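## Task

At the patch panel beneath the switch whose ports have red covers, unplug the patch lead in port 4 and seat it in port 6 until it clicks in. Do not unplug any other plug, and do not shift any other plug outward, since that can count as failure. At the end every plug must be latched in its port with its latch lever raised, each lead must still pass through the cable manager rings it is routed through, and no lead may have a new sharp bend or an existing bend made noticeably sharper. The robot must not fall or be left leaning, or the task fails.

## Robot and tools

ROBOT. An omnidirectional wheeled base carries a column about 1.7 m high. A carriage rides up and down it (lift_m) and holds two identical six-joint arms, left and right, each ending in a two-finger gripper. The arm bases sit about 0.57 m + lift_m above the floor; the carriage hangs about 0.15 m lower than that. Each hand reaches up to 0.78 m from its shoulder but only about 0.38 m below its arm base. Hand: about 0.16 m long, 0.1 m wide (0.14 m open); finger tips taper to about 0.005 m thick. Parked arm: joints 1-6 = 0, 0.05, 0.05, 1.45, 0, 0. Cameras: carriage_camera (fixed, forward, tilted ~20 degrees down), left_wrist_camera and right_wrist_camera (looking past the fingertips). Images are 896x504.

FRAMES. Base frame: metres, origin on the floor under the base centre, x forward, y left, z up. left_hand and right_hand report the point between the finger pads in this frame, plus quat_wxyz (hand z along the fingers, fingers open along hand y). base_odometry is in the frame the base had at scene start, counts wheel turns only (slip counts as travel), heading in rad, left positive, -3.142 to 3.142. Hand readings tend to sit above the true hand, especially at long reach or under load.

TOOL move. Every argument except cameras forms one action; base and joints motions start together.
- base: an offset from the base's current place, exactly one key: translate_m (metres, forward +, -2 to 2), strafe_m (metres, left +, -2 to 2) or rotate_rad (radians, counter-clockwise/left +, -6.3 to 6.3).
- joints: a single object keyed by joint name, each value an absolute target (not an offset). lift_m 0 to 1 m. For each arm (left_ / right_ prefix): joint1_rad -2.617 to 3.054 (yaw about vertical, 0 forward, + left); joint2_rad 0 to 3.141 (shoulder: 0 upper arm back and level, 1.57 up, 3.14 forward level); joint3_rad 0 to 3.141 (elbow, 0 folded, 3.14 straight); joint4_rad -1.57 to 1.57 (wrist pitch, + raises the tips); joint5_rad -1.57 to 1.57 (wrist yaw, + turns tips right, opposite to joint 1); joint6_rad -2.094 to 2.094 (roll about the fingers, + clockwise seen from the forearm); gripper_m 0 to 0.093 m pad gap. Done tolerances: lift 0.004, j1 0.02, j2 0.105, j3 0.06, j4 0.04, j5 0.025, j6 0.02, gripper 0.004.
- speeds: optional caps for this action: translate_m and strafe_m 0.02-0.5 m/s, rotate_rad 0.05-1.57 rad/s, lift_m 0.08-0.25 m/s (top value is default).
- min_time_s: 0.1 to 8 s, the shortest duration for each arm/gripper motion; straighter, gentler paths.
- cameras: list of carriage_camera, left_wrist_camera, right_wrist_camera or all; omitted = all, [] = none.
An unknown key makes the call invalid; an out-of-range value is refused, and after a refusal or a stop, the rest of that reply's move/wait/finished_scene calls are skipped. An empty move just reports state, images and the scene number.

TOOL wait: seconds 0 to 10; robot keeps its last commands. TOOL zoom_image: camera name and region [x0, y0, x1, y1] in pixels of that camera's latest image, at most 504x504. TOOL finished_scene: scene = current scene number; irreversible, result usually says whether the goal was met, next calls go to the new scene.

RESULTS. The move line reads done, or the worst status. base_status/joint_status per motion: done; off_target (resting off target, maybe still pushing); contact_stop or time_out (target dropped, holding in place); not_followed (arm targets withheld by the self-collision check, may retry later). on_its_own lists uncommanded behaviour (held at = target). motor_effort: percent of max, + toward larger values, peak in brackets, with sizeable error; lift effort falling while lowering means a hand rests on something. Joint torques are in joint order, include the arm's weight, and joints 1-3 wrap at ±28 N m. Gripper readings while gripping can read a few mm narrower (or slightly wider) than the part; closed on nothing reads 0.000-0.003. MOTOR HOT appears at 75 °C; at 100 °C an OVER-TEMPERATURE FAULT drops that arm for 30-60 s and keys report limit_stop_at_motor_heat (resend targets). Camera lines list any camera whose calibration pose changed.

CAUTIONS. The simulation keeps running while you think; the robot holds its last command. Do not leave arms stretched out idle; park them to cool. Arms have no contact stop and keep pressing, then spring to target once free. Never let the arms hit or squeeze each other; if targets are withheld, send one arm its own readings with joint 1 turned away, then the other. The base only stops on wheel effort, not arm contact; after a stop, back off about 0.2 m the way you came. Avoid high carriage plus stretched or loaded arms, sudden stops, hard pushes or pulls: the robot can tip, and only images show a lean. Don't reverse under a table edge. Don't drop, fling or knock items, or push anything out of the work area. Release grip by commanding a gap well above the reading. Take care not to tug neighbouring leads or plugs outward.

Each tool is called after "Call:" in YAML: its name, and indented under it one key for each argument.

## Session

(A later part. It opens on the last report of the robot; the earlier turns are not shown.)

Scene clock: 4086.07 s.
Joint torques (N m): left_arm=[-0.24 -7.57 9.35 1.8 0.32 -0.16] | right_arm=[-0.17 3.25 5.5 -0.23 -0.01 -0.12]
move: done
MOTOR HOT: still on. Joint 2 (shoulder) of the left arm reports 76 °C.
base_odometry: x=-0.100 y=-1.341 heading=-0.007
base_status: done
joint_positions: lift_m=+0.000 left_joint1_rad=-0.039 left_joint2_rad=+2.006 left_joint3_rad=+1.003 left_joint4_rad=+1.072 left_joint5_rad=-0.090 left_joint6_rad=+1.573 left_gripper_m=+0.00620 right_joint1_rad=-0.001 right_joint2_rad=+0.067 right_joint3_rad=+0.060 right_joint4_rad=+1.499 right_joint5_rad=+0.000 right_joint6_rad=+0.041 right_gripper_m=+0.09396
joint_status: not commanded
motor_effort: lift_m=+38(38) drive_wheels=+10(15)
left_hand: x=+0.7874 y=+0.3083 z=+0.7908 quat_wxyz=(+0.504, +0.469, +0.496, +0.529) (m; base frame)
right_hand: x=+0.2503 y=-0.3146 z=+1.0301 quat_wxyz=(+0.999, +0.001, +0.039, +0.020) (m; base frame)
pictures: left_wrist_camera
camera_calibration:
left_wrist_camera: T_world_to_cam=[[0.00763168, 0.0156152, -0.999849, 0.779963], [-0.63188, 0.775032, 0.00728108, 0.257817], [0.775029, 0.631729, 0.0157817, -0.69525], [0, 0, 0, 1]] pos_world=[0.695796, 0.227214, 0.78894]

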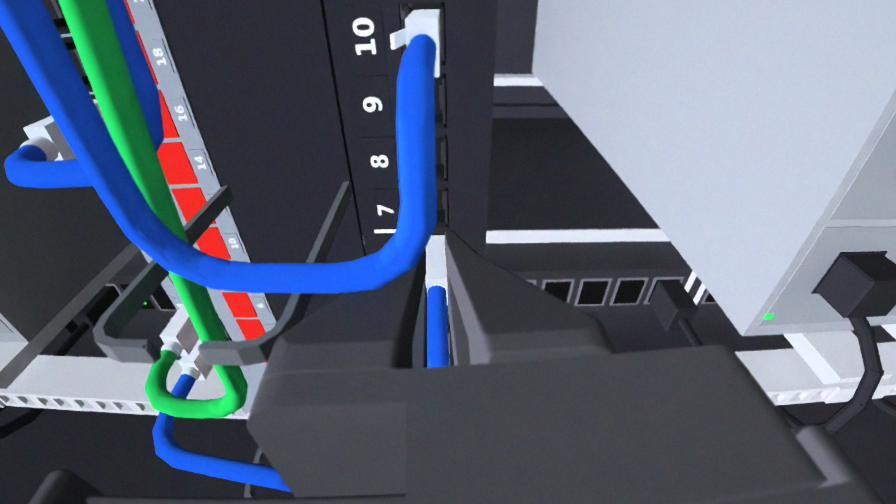

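Call:
move:
  joints: {"left_gripper_m": 0.0135}
  min_time_s: 2.0
  cameras: ["left_wrist_camera"]

Call:
zoom_image:
  camera: "left_wrist_camera"
  region: [370, 180, 500, 310]

Scene clock: 4096.77 s.
Joint torques (N m): left_arm=[-0.28 -7.58 8.49 1.93 0.23 -0.16] | right_arm=[-0.08 3.08 5.48 -0.21 0 -0.14]
move: done
MOTOR HOT: still on. Joint 2 (shoulder) of the left arm reports 76 °C.
base_odometry: x=-0.100 y=-1.341 heading=-0.008
base_status: not commanded
joint_positions: lift_m=+0.000 left_joint1_rad=-0.039 left_joint2_rad=+2.006 left_joint3_rad=+1.011 left_joint4_rad=+1.062 left_joint5_rad=-0.082 left_joint6_rad=+1.574 left_gripper_m=+0.01338 right_joint1_rad=-0.001 right_joint2_rad=+0.067 right_joint3_rad=+0.060 right_joint4_rad=+1.499 right_joint5_rad=+0.000 right_joint6_rad=+0.041 right_gripper_m=+0.09396
joint_status: all done
motor_effort: lift_m=+38(38) drive_wheels=+10(11)
left_hand: x=+0.7891 y=+0.3069 z=+0.7919 quat_wxyz=(+0.506, +0.472, +0.494, +0.527) (m; base frame)
right_hand: x=+0.2503 y=-0.3146 z=+1.0301 quat_wxyz=(+0.999, +0.001, +0.039, +0.020) (m; base frame)
pictures: left_wrist_camera
camera_calibration:
left_wrist_camera: T_world_to_cam=[[0.00587788, 0.0166089, -0.999845, 0.782257], [-0.625649, 0.78005, 0.00927976, 0.25194], [0.780083, 0.625497, 0.0149764, -0.697071], [0, 0, 0, 1]] pos_world=[0.696801, 0.226497, 0.790237]

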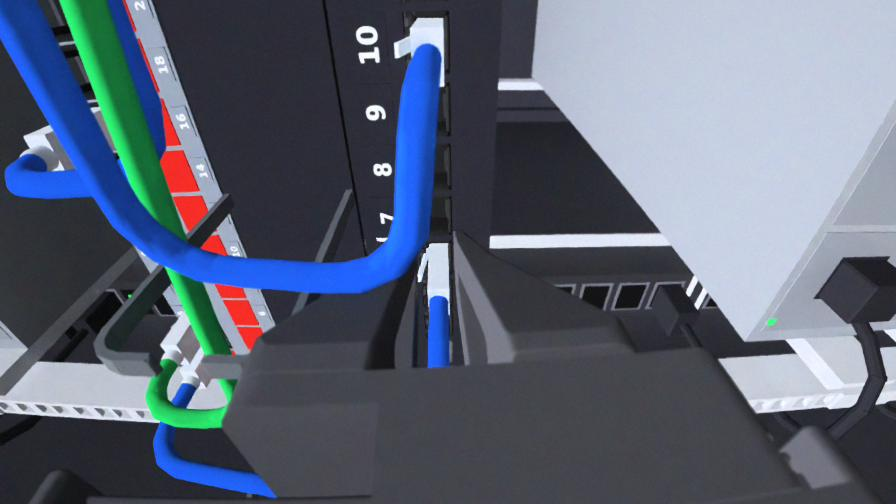

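Scaled by 3.877 from the camera's 896x504 image, which has a finer 1280x720 frame.

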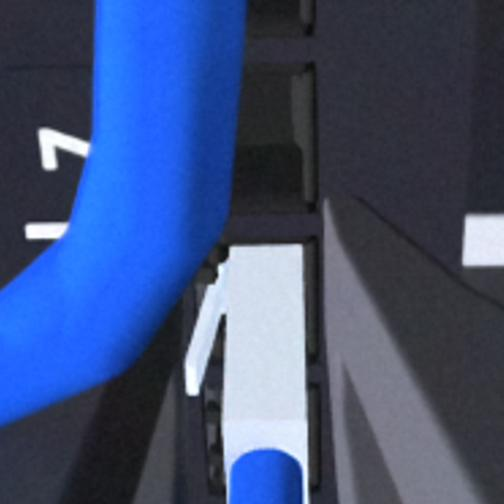

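Call:
move:
  joints: {"left_gripper_m": 0.016}
  min_time_s: 0.5
  cameras: []

Call:
move:
  base: {"translate_m": -0.03}
  speeds: {"translate_m": 0.04}
  cameras: ["left_wrist_camera"]

Call:
zoom_image:
  camera: "left_wrist_camera"
  region: [370, 160, 500, 290]

Scene clock: 4112.70 s.
Joint torques (N m): left_arm=[-0.29 -7.57 8.47 1.95 0.22 -0.16] | right_arm=[-0.08 3.1 5.5 -0.19 0.03 -0.11]
move: done
MOTOR HOT: still on. Joint 2 (shoulder) of the left arm reports 76 °C.
base_odometry: x=-0.100 y=-1.341 heading=-0.008
base_status: not commanded
joint_positions: lift_m=+0.000 left_joint1_rad=-0.039 left_joint2_rad=+2.006 left_joint3_rad=+1.011 left_joint4_rad=+1.059 left_joint5_rad=-0.081 left_joint6_rad=+1.574 left_gripper_m=+0.01587 right_joint1_rad=-0.001 right_joint2_rad=+0.067 right_joint3_rad=+0.060 right_joint4_rad=+1.499 right_joint5_rad=+0.000 right_joint6_rad=+0.041 right_gripper_m=+0.09396
joint_status: all done
motor_effort: lift_m=+38(38) drive_wheels=+9(11)
left_hand: x=+0.7891 y=+0.3068 z=+0.7913 quat_wxyz=(+0.505, +0.473, +0.494, +0.526) (m; base frame)
right_hand: x=+0.2503 y=-0.3146 z=+1.0301 quat_wxyz=(+0.999, +0.001, +0.039, +0.020) (m; base frame)
pictures: none
No camera images: "cameras" was empty.

Scene clock: 4113.93 s.
Joint torques (N m): left_arm=[-0.29 -7.64 8.28 1.99 0.07 -0.17] | right_arm=[-0.02 3.06 5.31 -0.17 -0.02 -0.15]
move: done
MOTOR HOT: still on. Joint 2 (shoulder) of the left arm reports 76 °C.
base_odometry: x=-0.129 y=-1.341 heading=-0.007
base_status: done
joint_positions: lift_m=+0.000 left_joint1_rad=-0.038 left_joint2_rad=+2.007 left_joint3_rad=+1.014 left_joint4_rad=+1.055 left_joint5_rad=-0.068 left_joint6_rad=+1.574 left_gripper_m=+0.01587 right_joint1_rad=-0.001 right_joint2_rad=+0.067 right_joint3_rad=+0.060 right_joint4_rad=+1.499 right_joint5_rad=+0.000 right_joint6_rad=+0.041 right_gripper_m=+0.09396
joint_status: not commanded
motor_effort: lift_m=+38(38) drive_wheels=-5(8)
left_hand: x=+0.7896 y=+0.3050 z=+0.7910 quat_wxyz=(+0.508, +0.476, +0.492, +0.523) (m; base frame)
right_hand: x=+0.2503 y=-0.3146 z=+1.0301 quat_wxyz=(+0.999, +0.001, +0.039, +0.020) (m; base frame)
pictures: left_wrist_camera
camera_calibration:
left_wrist_camera: T_world_to_cam=[[0.00116086, 0.0176238, -0.999844, 0.784819], [-0.615773, 0.787814, 0.0131715, 0.240504], [0.787923, 0.615661, 0.0117668, -0.696939], [0, 0, 0, 1]] pos_world=[0.696319, 0.225774, 0.789729]

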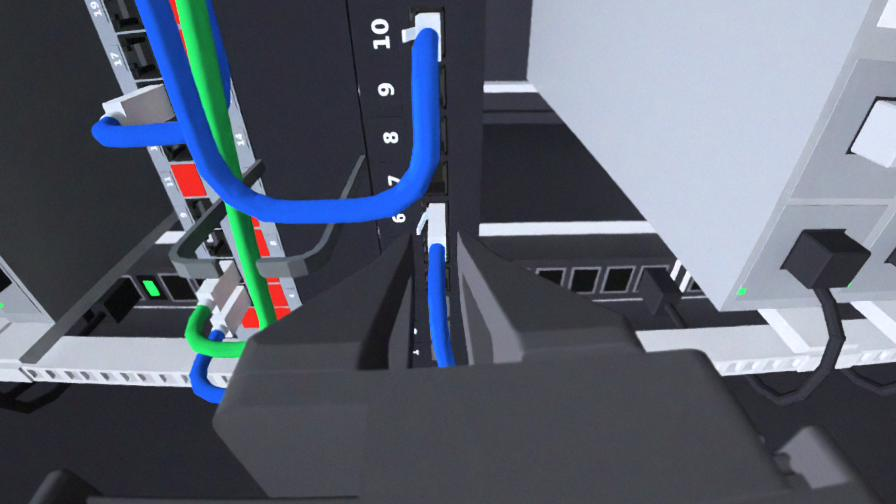

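Scaled by 3.877 from the camera's 896x504 image, which has a finer 1280x720 frame.

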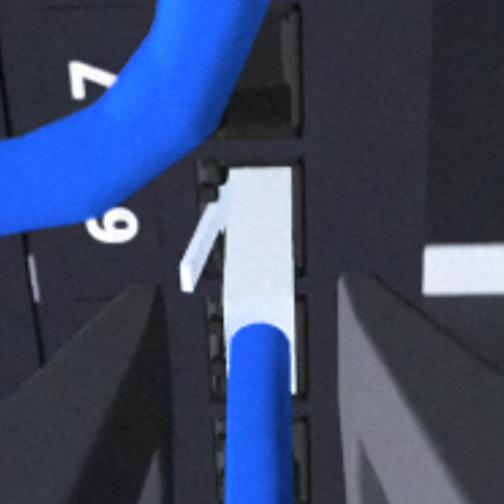

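Call:
move:
  base: {"translate_m": -0.09}
  speeds: {"translate_m": 0.08}
  cameras: ["left_wrist_camera"]

Call:
move:
  joints: {"left_joint1_rad": 0.0, "left_joint2_rad": 1.45, "left_joint3_rad": 0.9, "left_joint4_rad": 0.6, "left_joint5_rad": 0.0, "left_joint6_rad": 0.0, "left_gripper_m": 0.03}
  min_time_s: 2.0
  cameras: ["left_wrist_camera", "carriage_camera"]

Scene clock: 4121.87 s.
Joint torques (N m): left_arm=[-0.35 -7.72 8.24 2.05 0.08 -0.16] | right_arm=[-0.17 2.89 5.34 -0.16 -0.01 -0.16]
move: done
MOTOR HOT: still on. Joint 2 (shoulder) of the left arm reports 76 °C.
base_odometry: x=-0.219 y=-1.340 heading=-0.008
base_status: done
joint_positions: lift_m=+0.000 left_joint1_rad=-0.038 left_joint2_rad=+2.007 left_joint3_rad=+1.014 left_joint4_rad=+1.051 left_joint5_rad=-0.068 left_joint6_rad=+1.574 left_gripper_m=+0.01587 right_joint1_rad=-0.001 right_joint2_rad=+0.067 right_joint3_rad=+0.060 right_joint4_rad=+1.499 right_joint5_rad=+0.000 right_joint6_rad=+0.041 right_gripper_m=+0.09396
joint_status: not commanded
motor_effort: lift_m=+38(38) drive_wheels=-1(10)
left_hand: x=+0.7898 y=+0.3049 z=+0.7905 quat_wxyz=(+0.507, +0.477, +0.493, +0.522) (m; base frame)
right_hand: x=+0.2504 y=-0.3146 z=+1.0301 quat_wxyz=(+0.999, +0.001, +0.039, +0.020) (m; base frame)
pictures: left_wrist_camera
camera_calibration:
left_wrist_camera: T_world_to_cam=[[-0.00145422, 0.0177255, -0.999842, 0.786311], [-0.61547, 0.78802, 0.0148654, 0.239045], [0.788159, 0.615394, 0.00976355, -0.695623], [0, 0, 0, 1]] pos_world=[0.69653, 0.225773, 0.789425]

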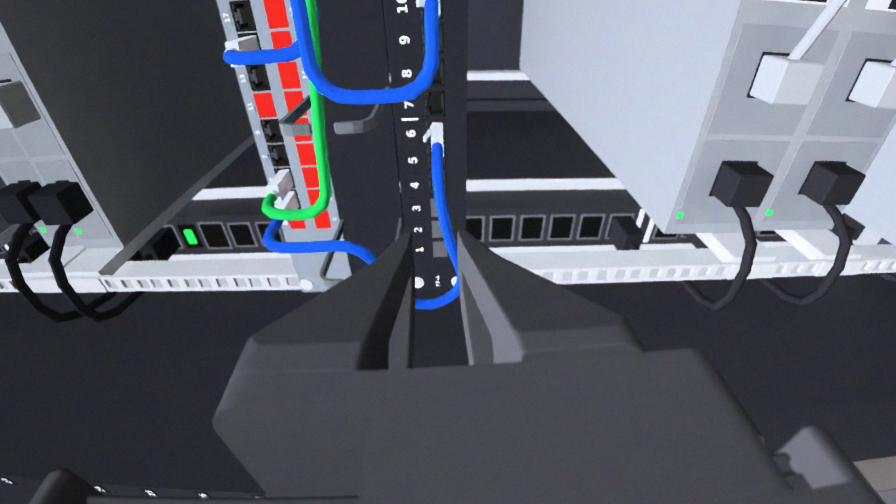

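Scene clock: 4124.33 s.
Joint torques (N m): left_arm=[0.84 -7.38 6.57 1.97 0.1 -0.31] | right_arm=[-0.25 3.15 5.33 -0.17 -0.03 -0.16]
move: done
MOTOR HOT: still on. Joint 2 (shoulder) of the left arm reports 76 °C.
base_odometry: x=-0.219 y=-1.340 heading=-0.008
base_status: not commanded
joint_positions: lift_m=+0.000 left_joint1_rad=-0.009 left_joint2_rad=+1.479 left_joint3_rad=+0.907 left_joint4_rad=+0.601 left_joint5_rad=-0.009 left_joint6_rad=+0.013 left_gripper_m=+0.02986 right_joint1_rad=-0.001 right_joint2_rad=+0.067 right_joint3_rad=+0.060 right_joint4_rad=+1.499 right_joint5_rad=+0.000 right_joint6_rad=+0.041 right_gripper_m=+0.09396
joint_status: all done
motor_effort: lift_m=+38(38) drive_wheels=+0(3)
left_hand: x=+0.7091 y=+0.3118 z=+0.8969 quat_wxyz=(+0.717, +0.004, +0.697, +0.005) (m; base frame)
right_hand: x=+0.2504 y=-0.3146 z=+1.0301 quat_wxyz=(+0.999, +0.001, +0.039, +0.020) (m; base frame)
pictures: carriage_camera, left_wrist_camera
camera_calibration:
carriage_camera: T_world_to_cam=[[-0.031539, -0.999314, -0.0194245, 0.0223467], [-0.335851, 0.0288998, -0.941472, 1.00814], [0.941387, -0.0231694, -0.336532, 0.195668], [0, 0, 0, 1]] pos_world=[0.155091, -0.00227023, 1.01542]
left_wrist_camera: T_world_to_cam=[[-0.0592807, -0.997682, -0.0334247, 0.383271], [-0.565709, 0.0611637, -0.822334, 1.12463], [0.822472, -0.0298399, -0.568023, 0.0578399], [0, 0, 0, 1]] pos_world=[0.61136, 0.315322, 0.970484]

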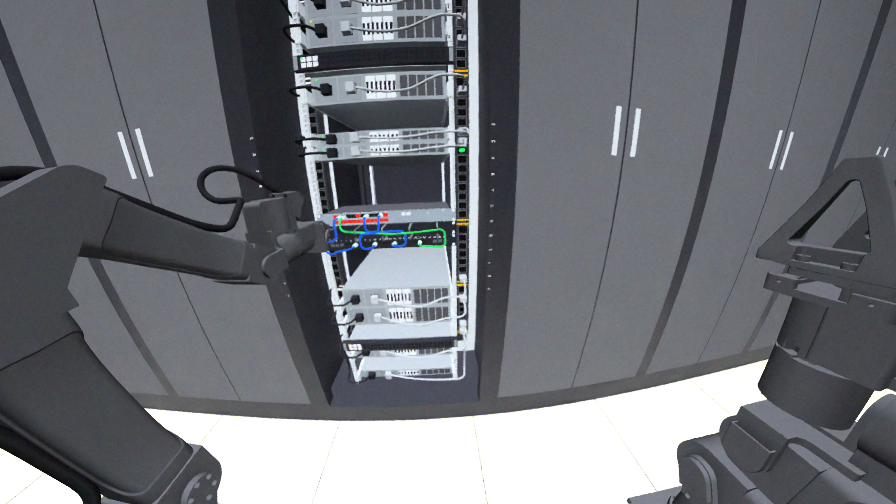

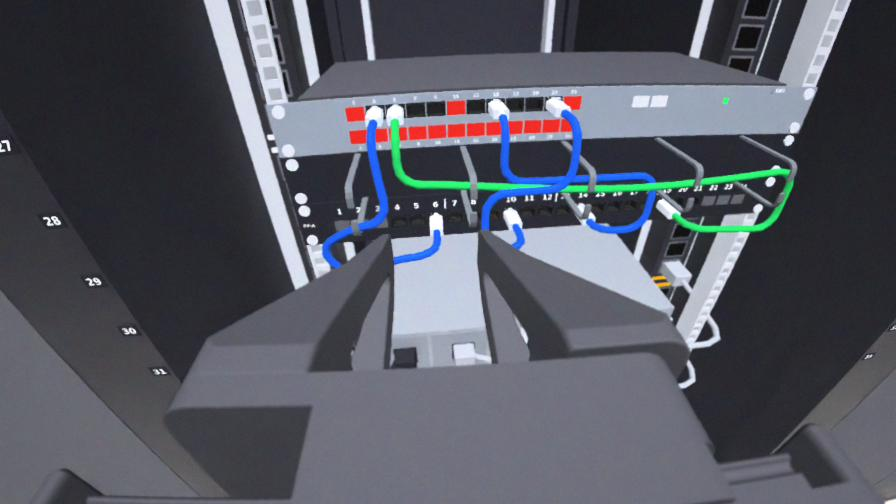

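Call:
zoom_image:
  camera: "left_wrist_camera"
  region: [290, 80, 590, 280]

Call:
move:
  joints: {"left_joint1_rad": 0.0, "left_joint2_rad": 0.05, "left_joint3_rad": 0.05, "left_joint4_rad": 1.45, "left_joint5_rad": 0.0, "left_joint6_rad": 0.0}
  min_time_s: 3.0
  cameras: ["carriage_camera"]

Scaled by 1.680 from the camera's 896x504 image, which has a finer 1280x720 frame.

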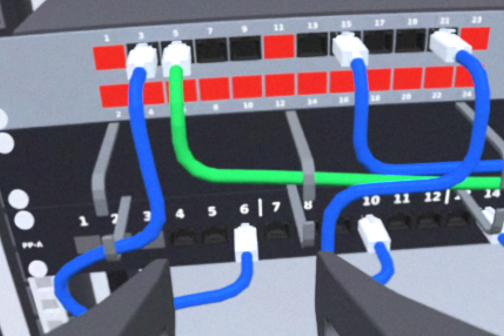

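Scene clock: 4133.33 s.
Joint torques (N m): left_arm=[0.85 3.06 4.88 0.03 0.09 -0.27] | right_arm=[-0.17 3.18 5.33 -0.19 -0.01 -0.15]
move: done
MOTOR HOT: still on. Joint 2 (shoulder) of the left arm reports 74 °C.
base_odometry: x=-0.219 y=-1.340 heading=-0.007
base_status: not commanded
joint_positions: lift_m=+0.000 left_joint1_rad=-0.009 left_joint2_rad=+0.057 left_joint3_rad=+0.057 left_joint4_rad=+1.441 left_joint5_rad=-0.008 left_joint6_rad=+0.011 left_gripper_m=+0.02986 right_joint1_rad=-0.001 right_joint2_rad=+0.067 right_joint3_rad=+0.060 right_joint4_rad=+1.499 right_joint5_rad=+0.000 right_joint6_rad=+0.041 right_gripper_m=+0.09396
joint_status: all done
motor_effort: lift_m=+38(38) drive_wheels=+0(2)
left_hand: x=+0.2623 y=+0.3156 z=+1.0277 quat_wxyz=(+0.998, -0.003, +0.065, +0.001) (m; base frame)
right_hand: x=+0.2504 y=-0.3146 z=+1.0301 quat_wxyz=(+0.999, +0.001, +0.039, +0.020) (m; base frame)
pictures: carriage_camera
camera_calibration:
carriage_camera: T_world_to_cam=[[-0.031539, -0.999314, -0.0194245, 0.0223467], [-0.335851, 0.0288998, -0.941472, 1.00814], [0.941387, -0.0231694, -0.336532, 0.195668], [0, 0, 0, 1]] pos_world=[0.155091, -0.00227023, 1.01542]

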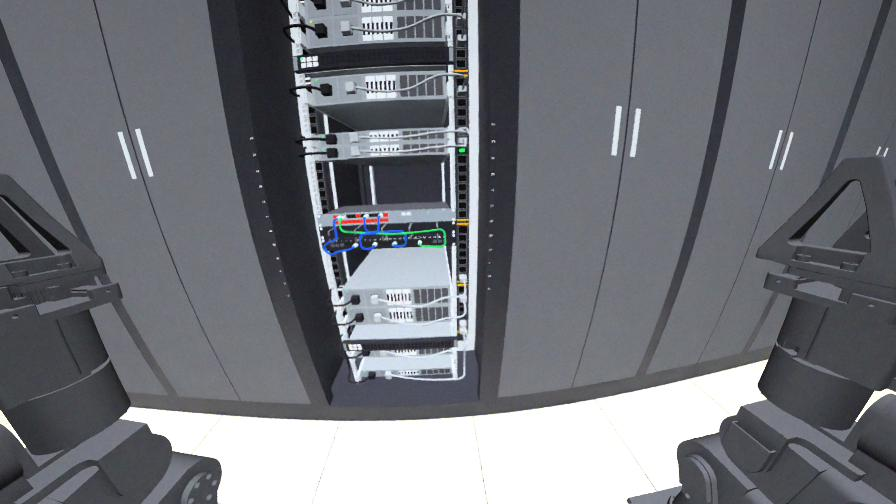

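Call:
wait:
  seconds: 10
  cameras: []

Call:
wait:
  seconds: 10
  cameras: []

Call:
wait:
  seconds: 10
  cameras: []

Call:
wait:
  seconds: 10
  cameras: []

Scene clock: 4208.33 s.
Joint torques (N m): left_arm=[0.88 3.06 4.93 0.03 0.06 -0.28] | right_arm=[-0.14 2.91 5.38 -0.2 0.01 -0.13]
MOTOR HOT: cleared for the motors of the left arm.
base_odometry: x=-0.219 y=-1.340 heading=-0.007
base_status: not commanded
joint_positions: lift_m=+0.000 left_joint1_rad=-0.009 left_joint2_rad=+0.057 left_joint3_rad=+0.056 left_joint4_rad=+1.443 left_joint5_rad=-0.008 left_joint6_rad=+0.011 left_gripper_m=+0.02986 right_joint1_rad=-0.001 right_joint2_rad=+0.067 right_joint3_rad=+0.060 right_joint4_rad=+1.499 right_joint5_rad=+0.000 right_joint6_rad=+0.041 right_gripper_m=+0.09396
joint_status: all done
motor_effort: lift_m=+38(38) drive_wheels=-1(2)
left_hand: x=+0.2622 y=+0.3156 z=+1.0276 quat_wxyz=(+0.998, -0.003, +0.064, +0.001) (m; base frame)
right_hand: x=+0.2504 y=-0.3146 z=+1.0301 quat_wxyz=(+0.999, +0.001, +0.039, +0.020) (m; base frame)
wait: 10.00 s; at rest from the start
pictures: none
No camera images: "cameras" was empty.

Scene clock: 4218.33 s.
Joint torques (N m): left_arm=[0.85 3.07 4.94 0.03 0.08 -0.26] | right_arm=[-0.28 2.92 5.45 -0.17 0.03 -0.15]
base_odometry: x=-0.219 y=-1.340 heading=-0.007
base_status: not commanded
joint_positions: lift_m=+0.000 left_joint1_rad=-0.009 left_joint2_rad=+0.057 left_joint3_rad=+0.056 left_joint4_rad=+1.443 left_joint5_rad=-0.008 left_joint6_rad=+0.011 left_gripper_m=+0.02986 right_joint1_rad=-0.001 right_joint2_rad=+0.067 right_joint3_rad=+0.060 right_joint4_rad=+1.499 right_joint5_rad=+0.000 right_joint6_rad=+0.041 right_gripper_m=+0.09396
joint_status: all done
motor_effort: lift_m=+38(38) drive_wheels=-1(2)
left_hand: x=+0.2622 y=+0.3156 z=+1.0276 quat_wxyz=(+0.998, -0.003, +0.064, +0.001) (m; base frame)
right_hand: x=+0.2504 y=-0.3146 z=+1.0301 quat_wxyz=(+0.999, +0.001, +0.039, +0.020) (m; base frame)
wait: 10.00 s; at rest by 0.27 s
pictures: none
No camera images: "cameras" was empty.

Scene clock: 4228.33 s.
Joint torques (N m): left_arm=[0.87 3.02 4.92 0.03 0.08 -0.27] | right_arm=[-0.25 3.15 5.41 -0.16 0.03 -0.15]
base_odometry: x=-0.219 y=-1.340 heading=-0.007
base_status: not commanded
joint_positions: lift_m=+0.000 left_joint1_rad=-0.009 left_joint2_rad=+0.057 left_joint3_rad=+0.056 left_joint4_rad=+1.443 left_joint5_rad=-0.008 left_joint6_rad=+0.011 left_gripper_m=+0.02986 right_joint1_rad=-0.001 right_joint2_rad=+0.067 right_joint3_rad=+0.060 right_joint4_rad=+1.499 right_joint5_rad=+0.000 right_joint6_rad=+0.041 right_gripper_m=+0.09396
joint_status: all done
motor_effort: lift_m=+38(38) drive_wheels=-1(2)
left_hand: x=+0.2622 y=+0.3156 z=+1.0276 quat_wxyz=(+0.998, -0.003, +0.064, +0.001) (m; base frame)
right_hand: x=+0.2504 y=-0.3146 z=+1.0301 quat_wxyz=(+0.999, +0.001, +0.039, +0.020) (m; base frame)
wait: 10.00 s; at rest by 0.27 s
pictures: none
No camera images: "cameras" was empty.

Scene clock: 4238.33 s.
Joint torques (N m): left_arm=[0.87 3.08 4.88 0.01 0.08 -0.27] | right_arm=[-0.21 3.26 5.34 -0.18 0.02 -0.12]
base_odometry: x=-0.219 y=-1.340 heading=-0.007
base_status: not commanded
joint_positions: lift_m=+0.000 left_joint1_rad=-0.009 left_joint2_rad=+0.057 left_joint3_rad=+0.056 left_joint4_rad=+1.443 left_joint5_rad=-0.008 left_joint6_rad=+0.011 left_gripper_m=+0.02986 right_joint1_rad=-0.001 right_joint2_rad=+0.067 right_joint3_rad=+0.060 right_joint4_rad=+1.499 right_joint5_rad=+0.000 right_joint6_rad=+0.041 right_gripper_m=+0.09396
joint_status: all done
motor_effort: lift_m=+38(38) drive_wheels=+0(2)
left_hand: x=+0.2622 y=+0.3156 z=+1.0276 quat_wxyz=(+0.998, -0.003, +0.064, +0.001) (m; base frame)
right_hand: x=+0.2504 y=-0.3146 z=+1.0301 quat_wxyz=(+0.999, +0.001, +0.039, +0.020) (m; base frame)
wait: 10.00 s; at rest by 0.27 s
pictures: none
No camera images: "cameras" was empty.

Call:
move:
  base: {"rotate_rad": 0.007}
  joints: {"left_joint1_rad": 0.0, "left_joint2_rad": 1.45, "left_joint3_rad": 0.9, "left_joint4_rad": 0.6, "left_joint5_rad": 0.0, "left_joint6_rad": 0.0, "left_gripper_m": 0.016}
  min_time_s: 2.5
  cameras: ["left_wrist_camera"]

Call:
move:
  joints: {"left_joint1_rad": -0.056, "left_joint2_rad": 2.0119, "left_joint3_rad": 1.006, "left_joint4_rad": 1.0654, "left_joint5_rad": -0.086, "left_joint6_rad": 0.0}
  min_time_s: 2.0
  cameras: ["left_wrist_camera"]

Scene clock: 4253.23 s.
Joint torques (N m): left_arm=[0.64 -4.19 9.89 1.94 0.05 -0.28] | right_arm=[-0.12 3.15 5.45 -0.21 0.03 -0.15]
move: done
base_odometry: x=-0.219 y=-1.341 heading=-0.002
base_status: done
joint_positions: lift_m=+0.000 left_joint1_rad=-0.007 left_joint2_rad=+1.442 left_joint3_rad=+0.868 left_joint4_rad=+0.602 left_joint5_rad=-0.006 left_joint6_rad=+0.011 left_gripper_m=+0.01614 right_joint1_rad=-0.001 right_joint2_rad=+0.067 right_joint3_rad=+0.060 right_joint4_rad=+1.499 right_joint5_rad=+0.000 right_joint6_rad=+0.041 right_gripper_m=+0.09396
joint_status: all done
motor_effort: lift_m=+38(38) drive_wheels=-7(8)
left_hand: x=+0.6993 y=+0.3123 z=+0.8951 quat_wxyz=(+0.717, +0.004, +0.697, +0.003) (m; base frame)
right_hand: x=+0.2504 y=-0.3146 z=+1.0301 quat_wxyz=(+0.999, +0.001, +0.039, +0.020) (m; base frame)
pictures: left_wrist_camera
camera_calibration:
left_wrist_camera: T_world_to_cam=[[-0.0604903, -0.997669, -0.0315868, 0.382376], [-0.566228, 0.0603574, -0.822036, 1.11788], [0.822026, -0.0318399, -0.568559, 0.0662287], [0, 0, 0, 1]] pos_world=[0.601665, 0.316121, 0.968675]

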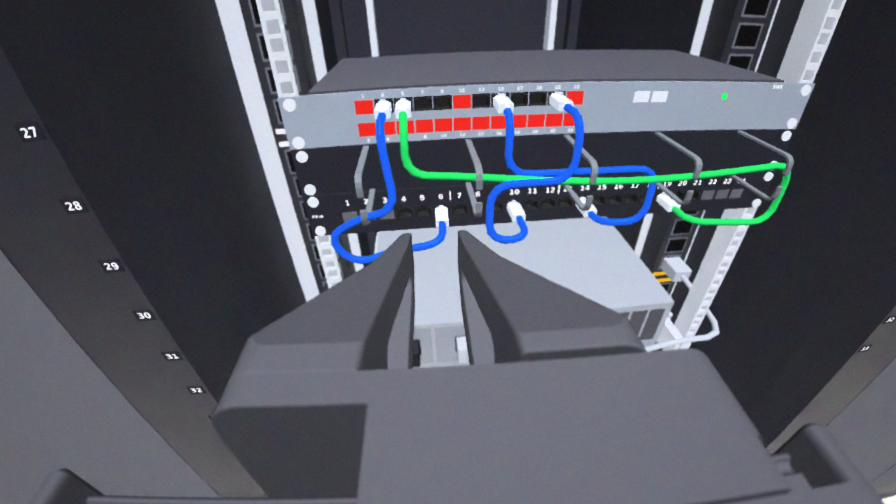

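Scene clock: 4255.53 s.
Joint torques (N m): left_arm=[-0.75 -7.09 8.36 2.14 -0.12 -0.28] | right_arm=[-0.18 2.93 5.42 -0.19 0.01 -0.14]
move: done
base_odometry: x=-0.219 y=-1.341 heading=-0.002
base_status: not commanded
joint_positions: lift_m=+0.000 left_joint1_rad=-0.048 left_joint2_rad=+2.001 left_joint3_rad=+0.979 left_joint4_rad=+1.046 left_joint5_rad=-0.077 left_joint6_rad=+0.011 left_gripper_m=+0.01614 right_joint1_rad=-0.001 right_joint2_rad=+0.067 right_joint3_rad=+0.060 right_joint4_rad=+1.499 right_joint5_rad=+0.000 right_joint6_rad=+0.041 right_gripper_m=+0.09396
joint_status: all done
motor_effort: lift_m=+38(38) drive_wheels=-7(9)
left_hand: x=+0.7835 y=+0.3014 z=+0.7770 quat_wxyz=(+0.715, -0.007, +0.699, +0.014) (m; base frame)
right_hand: x=+0.2504 y=-0.3146 z=+1.0301 quat_wxyz=(+0.999, +0.001, +0.039, +0.020) (m; base frame)
pictures: left_wrist_camera
camera_calibration:
left_wrist_camera: T_world_to_cam=[[-0.0301538, -0.999107, -0.0295886, 0.347875], [-0.571598, 0.0415203, -0.819483, 1.0771], [0.81998, -0.00779775, -0.57234, -0.0730279], [0, 0, 0, 1]] pos_world=[0.686038, 0.302274, 0.851159]

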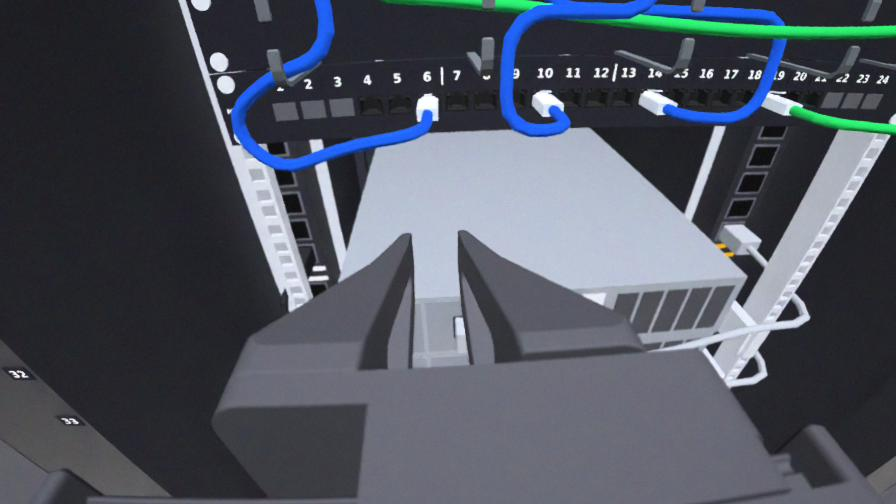

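Call:
zoom_image:
  camera: "left_wrist_camera"
  region: [340, 60, 500, 140]

Call:
zoom_image:
  camera: "left_wrist_camera"
  region: [400, 80, 460, 130]

Scaled by 3.150 from the camera's 896x504 image, which has a finer 1280x720 frame.

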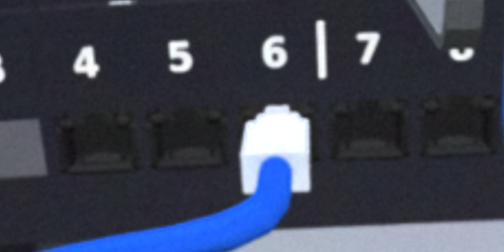

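Scaled by 8.400 from the camera's 896x504 image, which has a finer 1280x720 frame.

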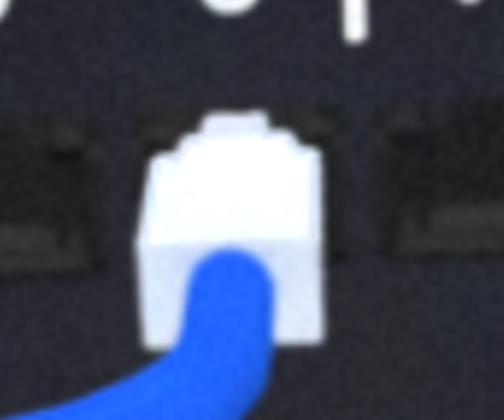

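Call:
move:
  joints: {"left_joint1_rad": -0.0325, "left_joint3_rad": 1.0405, "left_joint6_rad": 1.58}
  min_time_s: 1.5
  cameras: ["left_wrist_camera"]

Scene clock: 4320.70 s.
Joint torques (N m): left_arm=[0.83 -7.19 8.54 2.12 -0.12 -0.12] | right_arm=[-0.08 2.91 5.48 -0.17 0.04 -0.13]
move: done
base_odometry: x=-0.219 y=-1.341 heading=-0.002
base_status: not commanded
joint_positions: lift_m=+0.000 left_joint1_rad=-0.041 left_joint2_rad=+2.001 left_joint3_rad=+1.013 left_joint4_rad=+1.048 left_joint5_rad=-0.078 left_joint6_rad=+1.567 left_gripper_m=+0.01614 right_joint1_rad=-0.001 right_joint2_rad=+0.067 right_joint3_rad=+0.060 right_joint4_rad=+1.499 right_joint5_rad=+0.000 right_joint6_rad=+0.041 right_gripper_m=+0.09396
joint_status: all done
motor_effort: lift_m=+38(38) drive_wheels=-7(8)
left_hand: x=+0.7891 y=+0.3052 z=+0.7922 quat_wxyz=(+0.507, +0.473, +0.496, +0.522) (m; base frame)
right_hand: x=+0.2504 y=-0.3146 z=+1.0301 quat_wxyz=(+0.999, +0.001, +0.039, +0.020) (m; base frame)
pictures: left_wrist_camera
camera_calibration:
left_wrist_camera: T_world_to_cam=[[-0.000220534, 0.0102315, -0.999948, 0.789336], [-0.620808, 0.78392, 0.00815802, 0.249198], [0.783962, 0.620778, 0.00617892, -0.690655], [0, 0, 0, 1]] pos_world=[0.696326, 0.225316, 0.79153]

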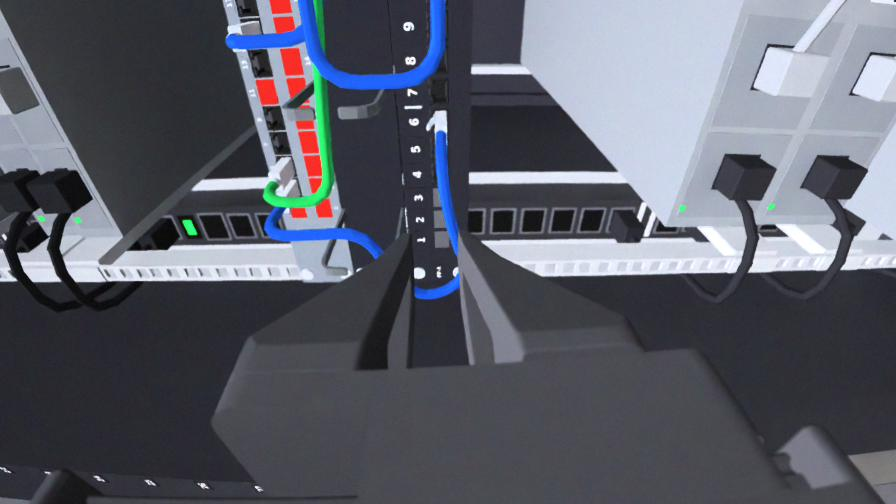

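Call:
move:
  base: {"translate_m": 0.08}
  joints: {"left_joint1_rad": -0.041}
  speeds: {"translate_m": 0.06}
  cameras: ["left_wrist_camera"]

Call:
zoom_image:
  camera: "left_wrist_camera"
  region: [360, 130, 520, 250]

Scene clock: 4330.60 s.
Joint torques (N m): left_arm=[-0.02 -7.13 8.46 2.06 -0.09 -0.11] | right_arm=[-0.13 2.97 5.6 -0.23 -0.01 -0.17]
move: done
base_odometry: x=-0.139 y=-1.341 heading=-0.002
base_status: done
joint_positions: lift_m=+0.000 left_joint1_rad=-0.041 left_joint2_rad=+2.001 left_joint3_rad=+1.014 left_joint4_rad=+1.053 left_joint5_rad=-0.078 left_joint6_rad=+1.569 left_gripper_m=+0.01614 right_joint1_rad=-0.001 right_joint2_rad=+0.067 right_joint3_rad=+0.060 right_joint4_rad=+1.501 right_joint5_rad=+0.000 right_joint6_rad=+0.041 right_gripper_m=+0.09396
joint_status: all done
motor_effort: lift_m=+38(38) drive_wheels=-7(14)
left_hand: x=+0.7892 y=+0.3052 z=+0.7936 quat_wxyz=(+0.508, +0.472, +0.494, +0.524) (m; base frame)
right_hand: x=+0.2500 y=-0.3146 z=+1.0301 quat_wxyz=(+0.999, +0.001, +0.038, +0.020) (m; base frame)
pictures: left_wrist_camera
camera_calibration:
left_wrist_camera: T_world_to_cam=[[0.00505669, 0.0122664, -0.999912, 0.785982], [-0.621273, 0.783568, 0.00647053, 0.251048], [0.783578, 0.621185, 0.011583, -0.694901], [0, 0, 0, 1]] pos_world=[0.696504, 0.225308, 0.792337]

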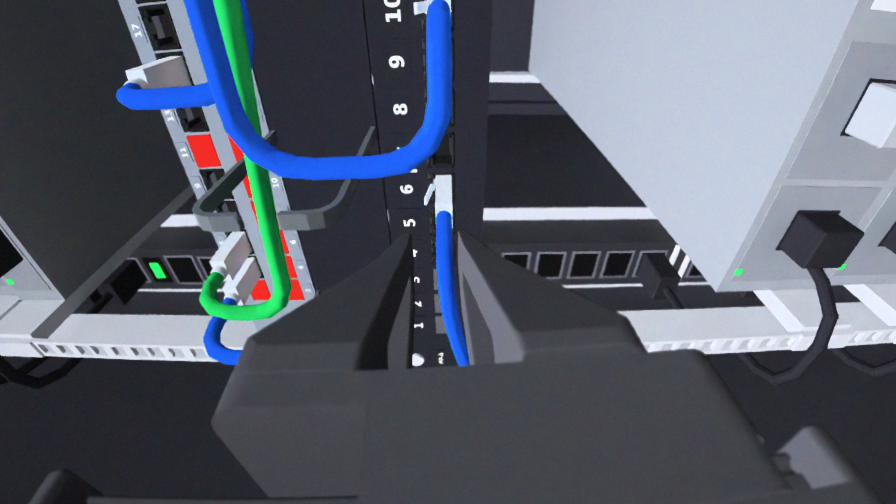

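Scaled by 3.150 from the camera's 896x504 image, which has a finer 1280x720 frame.

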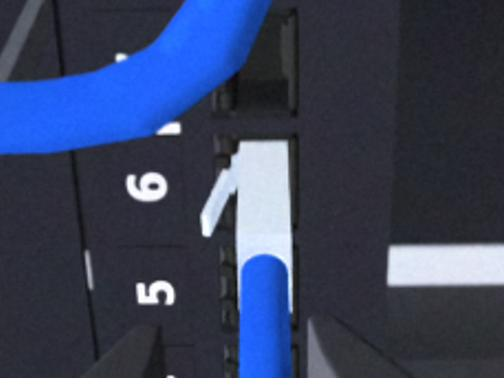

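Call:
move:
  joints: {"left_joint4_rad": 1.048, "left_gripper_m": 0.0148}
  min_time_s: 0.5
  cameras: []

Call:
move:
  base: {"translate_m": 0.025}
  speeds: {"translate_m": 0.03}
  cameras: ["left_wrist_camera"]

Call:
zoom_image:
  camera: "left_wrist_camera"
  region: [380, 170, 480, 270]

Scene clock: 4393.33 s.
Joint torques (N m): left_arm=[0.03 -7.21 8.43 1.96 -0.12 -0.11] | right_arm=[-0.13 3.06 5.34 -0.2 0.01 -0.11]
move: done
base_odometry: x=-0.139 y=-1.341 heading=-0.002
base_status: not commanded
joint_positions: lift_m=+0.000 left_joint1_rad=-0.041 left_joint2_rad=+2.001 left_joint3_rad=+1.014 left_joint4_rad=+1.049 left_joint5_rad=-0.078 left_joint6_rad=+1.569 left_gripper_m=+0.01494 right_joint1_rad=-0.001 right_joint2_rad=+0.067 right_joint3_rad=+0.060 right_joint4_rad=+1.501 right_joint5_rad=+0.000 right_joint6_rad=+0.041 right_gripper_m=+0.09396
joint_status: all done
motor_effort: lift_m=+38(38) drive_wheels=-6(7)
left_hand: x=+0.7893 y=+0.3052 z=+0.7928 quat_wxyz=(+0.507, +0.473, +0.495, +0.523) (m; base frame)
right_hand: x=+0.2500 y=-0.3146 z=+1.0301 quat_wxyz=(+0.999, +0.001, +0.038, +0.020) (m; base frame)
pictures: none
No camera images: "cameras" was empty.

Scene clock: 4394.60 s.
Joint torques (N m): left_arm=[0.01 -7.27 8.39 1.99 -0.11 -0.12] | right_arm=[0.01 3.11 5.34 -0.23 -0.01 -0.17]
move: done
base_odometry: x=-0.115 y=-1.342 heading=-0.003
base_status: done
joint_positions: lift_m=+0.000 left_joint1_rad=-0.041 left_joint2_rad=+2.002 left_joint3_rad=+1.015 left_joint4_rad=+1.043 left_joint5_rad=-0.078 left_joint6_rad=+1.569 left_gripper_m=+0.01494 right_joint1_rad=-0.001 right_joint2_rad=+0.067 right_joint3_rad=+0.060 right_joint4_rad=+1.501 right_joint5_rad=+0.000 right_joint6_rad=+0.041 right_gripper_m=+0.09396
joint_status: not commanded
motor_effort: lift_m=+38(38) drive_wheels=+10(10)
left_hand: x=+0.7896 y=+0.3052 z=+0.7909 quat_wxyz=(+0.505, +0.475, +0.497, +0.522) (m; base frame)
right_hand: x=+0.2500 y=-0.3146 z=+1.0301 quat_wxyz=(+0.999, +0.001, +0.038, +0.020) (m; base frame)
pictures: left_wrist_camera
camera_calibration:
left_wrist_camera: T_world_to_cam=[[-0.00528022, 0.0127249, -0.999905, 0.791259], [-0.621175, 0.78356, 0.0132519, 0.245848], [0.783654, 0.621186, 0.00376704, -0.689023], [0, 0, 0, 1]] pos_world=[0.696848, 0.225306, 0.790521]

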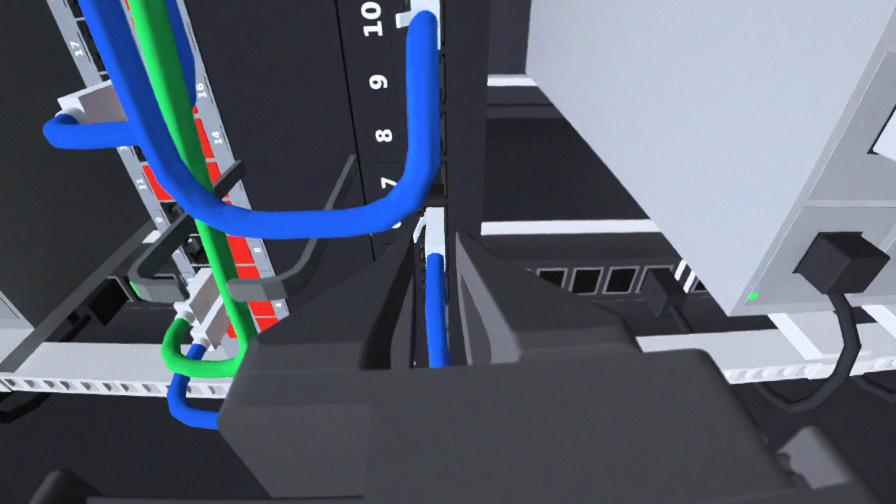

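Scaled by 5.040 from the camera's 896x504 image, which has a finer 1280x720 frame.

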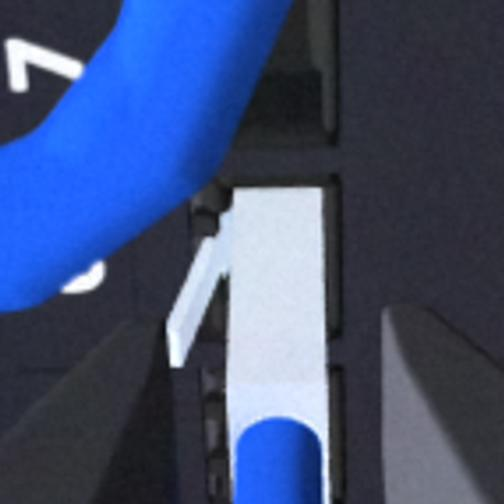

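Call:
move:
  joints: {"left_joint2_rad": 1.9905, "left_joint3_rad": 1.0245, "left_joint4_rad": 1.0685, "left_joint5_rad": -0.078}
  min_time_s: 0.4
  cameras: []

Call:
move:
  base: {"translate_m": 0.010}
  joints: {"left_joint4_rad": 1.0595}
  speeds: {"translate_m": 0.03}
  cameras: ["left_wrist_camera"]

Call:
zoom_image:
  camera: "left_wrist_camera"
  region: [380, 180, 480, 280]

Scene clock: 4414.33 s.
Joint torques (N m): left_arm=[0.03 -8.98 6.98 2.16 -0.01 -0.12] | right_arm=[-0.31 3.07 5.33 -0.21 0.03 -0.11]
move: done
base_odometry: x=-0.115 y=-1.342 heading=-0.003
base_status: not commanded
joint_positions: lift_m=+0.000 left_joint1_rad=-0.041 left_joint2_rad=+2.002 left_joint3_rad=+1.015 left_joint4_rad=+1.050 left_joint5_rad=-0.078 left_joint6_rad=+1.569 left_gripper_m=+0.01494 right_joint1_rad=-0.001 right_joint2_rad=+0.067 right_joint3_rad=+0.060 right_joint4_rad=+1.501 right_joint5_rad=+0.000 right_joint6_rad=+0.041 right_gripper_m=+0.09396
joint_status: all done
motor_effort: lift_m=+38(38) drive_wheels=+10(10)
left_hand: x=+0.7895 y=+0.3052 z=+0.7926 quat_wxyz=(+0.507, +0.473, +0.495, +0.523) (m; base frame)
right_hand: x=+0.2500 y=-0.3146 z=+1.0301 quat_wxyz=(+0.999, +0.001, +0.038, +0.020) (m; base frame)
pictures: none
No camera images: "cameras" was empty.

Scene clock: 4415.10 s.
Joint torques (N m): left_arm=[-0.09 -8.95 6.93 2.05 -0.02 -0.12] | right_arm=[-0.24 2.93 5.42 -0.23 0.03 -0.11]
move: done
base_odometry: x=-0.105 y=-1.342 heading=-0.003
base_status: done
joint_positions: lift_m=+0.000 left_joint1_rad=-0.041 left_joint2_rad=+2.002 left_joint3_rad=+1.015 left_joint4_rad=+1.051 left_joint5_rad=-0.078 left_joint6_rad=+1.569 left_gripper_m=+0.01493 right_joint1_rad=-0.001 right_joint2_rad=+0.067 right_joint3_rad=+0.060 right_joint4_rad=+1.501 right_joint5_rad=+0.000 right_joint6_rad=+0.041 right_gripper_m=+0.09396
joint_status: all done
motor_effort: lift_m=+38(38) drive_wheels=+12(14)
left_hand: x=+0.7895 y=+0.3052 z=+0.7927 quat_wxyz=(+0.507, +0.473, +0.495, +0.523) (m; base frame)
right_hand: x=+0.2499 y=-0.3146 z=+1.0301 quat_wxyz=(+0.999, +0.001, +0.038, +0.020) (m; base frame)
pictures: left_wrist_camera
camera_calibration:
left_wrist_camera: T_world_to_cam=[[0.0022929, 0.0123658, -0.999921, 0.787287], [-0.62127, 0.783553, 0.00826536, 0.249765], [0.783593, 0.621202, 0.00947909, -0.693408], [0, 0, 0, 1]] pos_world=[0.696716, 0.225307, 0.791733]

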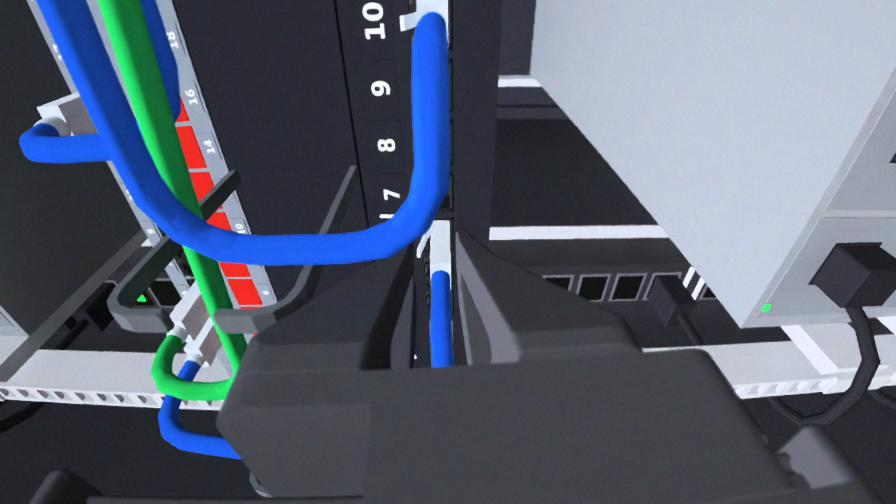

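Scaled by 5.040 from the camera's 896x504 image, which has a finer 1280x720 frame.

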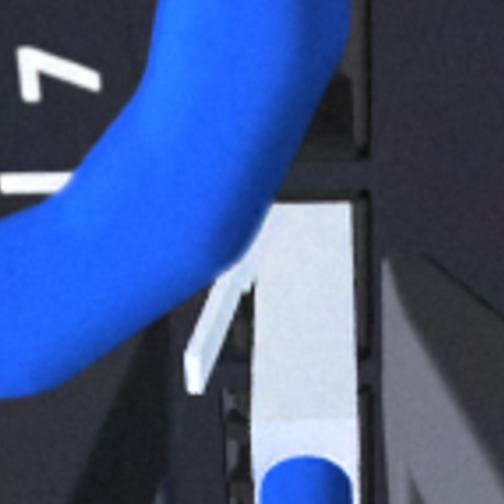

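Call:
move:
  base: {"translate_m": 0.005}
  speeds: {"translate_m": 0.02}
  cameras: ["left_wrist_camera"]

Call:
zoom_image:
  camera: "left_wrist_camera"
  region: [380, 180, 480, 280]

Call:
move:
  joints: {"left_gripper_m": 0.010}
  min_time_s: 0.7
  cameras: ["left_wrist_camera"]

Call:
zoom_image:
  camera: "left_wrist_camera"
  region: [380, 180, 480, 280]

Scene clock: 4425.87 s.
Joint torques (N m): left_arm=[-0.03 -8.85 7.01 2.02 -0.02 -0.12] | right_arm=[-0.13 2.91 5.22 -0.2 -0.02 -0.14]
move: done
base_odometry: x=-0.100 y=-1.342 heading=-0.003
base_status: done
joint_positions: lift_m=+0.000 left_joint1_rad=-0.041 left_joint2_rad=+2.002 left_joint3_rad=+1.015 left_joint4_rad=+1.051 left_joint5_rad=-0.078 left_joint6_rad=+1.569 left_gripper_m=+0.01493 right_joint1_rad=-0.001 right_joint2_rad=+0.067 right_joint3_rad=+0.060 right_joint4_rad=+1.500 right_joint5_rad=+0.000 right_joint6_rad=+0.041 right_gripper_m=+0.09396
joint_status: not commanded
motor_effort: lift_m=+38(38) drive_wheels=+13(17)
left_hand: x=+0.7894 y=+0.3052 z=+0.7929 quat_wxyz=(+0.508, +0.473, +0.494, +0.524) (m; base frame)
right_hand: x=+0.2501 y=-0.3146 z=+1.0301 quat_wxyz=(+0.999, +0.001, +0.039, +0.020) (m; base frame)
pictures: left_wrist_camera
camera_calibration:
left_wrist_camera: T_world_to_cam=[[0.00304318, 0.0127077, -0.999915, 0.786783], [-0.621275, 0.783551, 0.0080672, 0.249923], [0.783587, 0.621197, 0.0102795, -0.694034], [0, 0, 0, 1]] pos_world=[0.696712, 0.225306, 0.791834]

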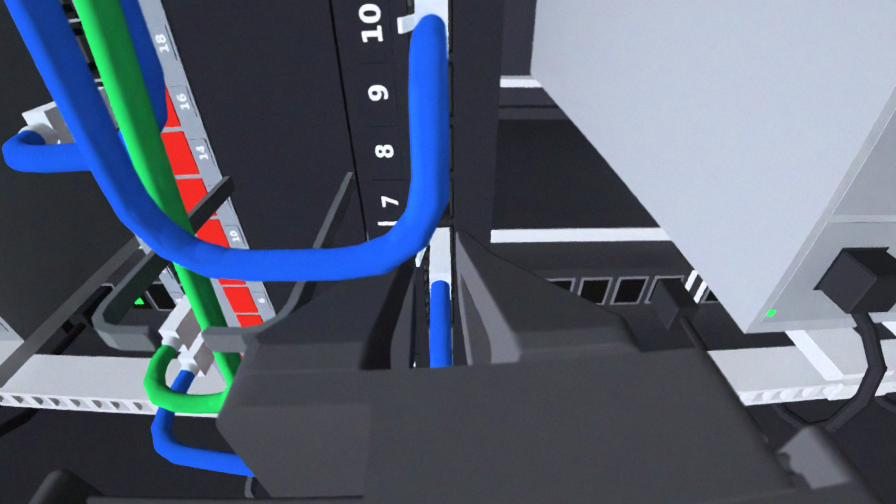

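Scaled by 5.040 from the camera's 896x504 image, which has a finer 1280x720 frame.

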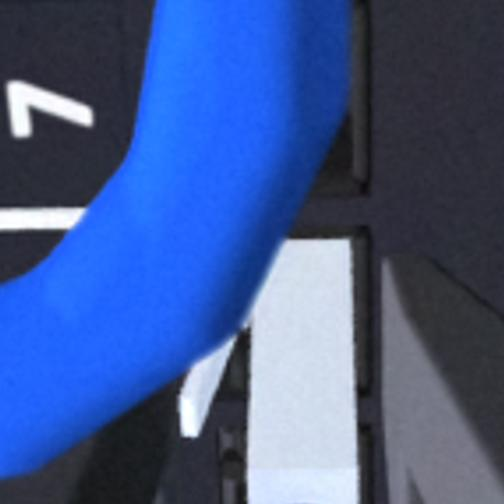

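Scene clock: 4426.87 s.
Joint torques (N m): left_arm=[0.03 -8.96 6.94 2.05 -0.04 -0.12] | right_arm=[-0.12 3.14 5.2 -0.23 0.02 -0.15]
move: done
base_odometry: x=-0.100 y=-1.342 heading=-0.003
base_status: not commanded
joint_positions: lift_m=+0.000 left_joint1_rad=-0.041 left_joint2_rad=+2.002 left_joint3_rad=+1.015 left_joint4_rad=+1.050 left_joint5_rad=-0.078 left_joint6_rad=+1.569 left_gripper_m=+0.01015 right_joint1_rad=-0.001 right_joint2_rad=+0.067 right_joint3_rad=+0.060 right_joint4_rad=+1.500 right_joint5_rad=+0.000 right_joint6_rad=+0.041 right_gripper_m=+0.09396
joint_status: all done
motor_effort: lift_m=+38(38) drive_wheels=+12(16)
left_hand: x=+0.7895 y=+0.3052 z=+0.7926 quat_wxyz=(+0.507, +0.473, +0.495, +0.523) (m; base frame)
right_hand: x=+0.2501 y=-0.3146 z=+1.0301 quat_wxyz=(+0.999, +0.001, +0.039, +0.020) (m; base frame)
pictures: left_wrist_camera
camera_calibration:
left_wrist_camera: T_world_to_cam=[[0.00155985, 0.0128045, -0.999917, 0.787494], [-0.621271, 0.783543, 0.00906451, 0.24914], [0.783594, 0.621205, 0.00917725, -0.69317], [0, 0, 0, 1]] pos_world=[0.696719, 0.225306, 0.791532]

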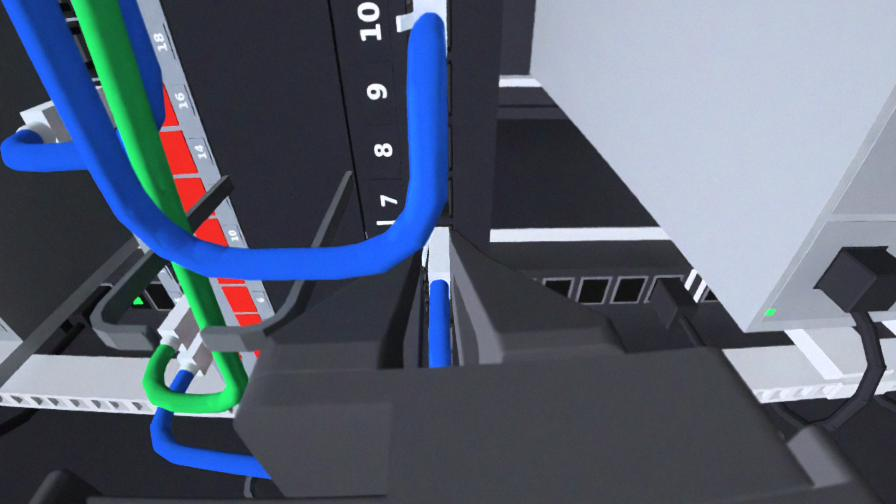

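Scaled by 5.040 from the camera's 896x504 image, which has a finer 1280x720 frame.

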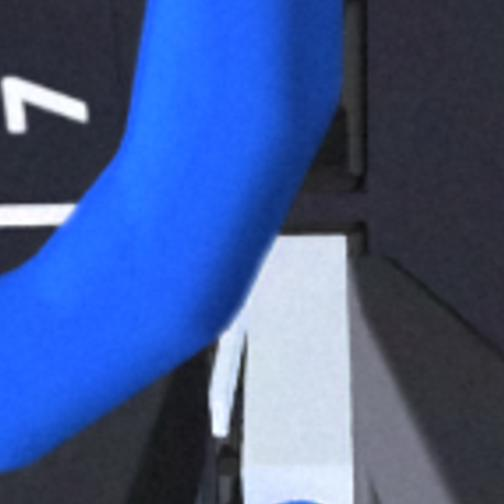

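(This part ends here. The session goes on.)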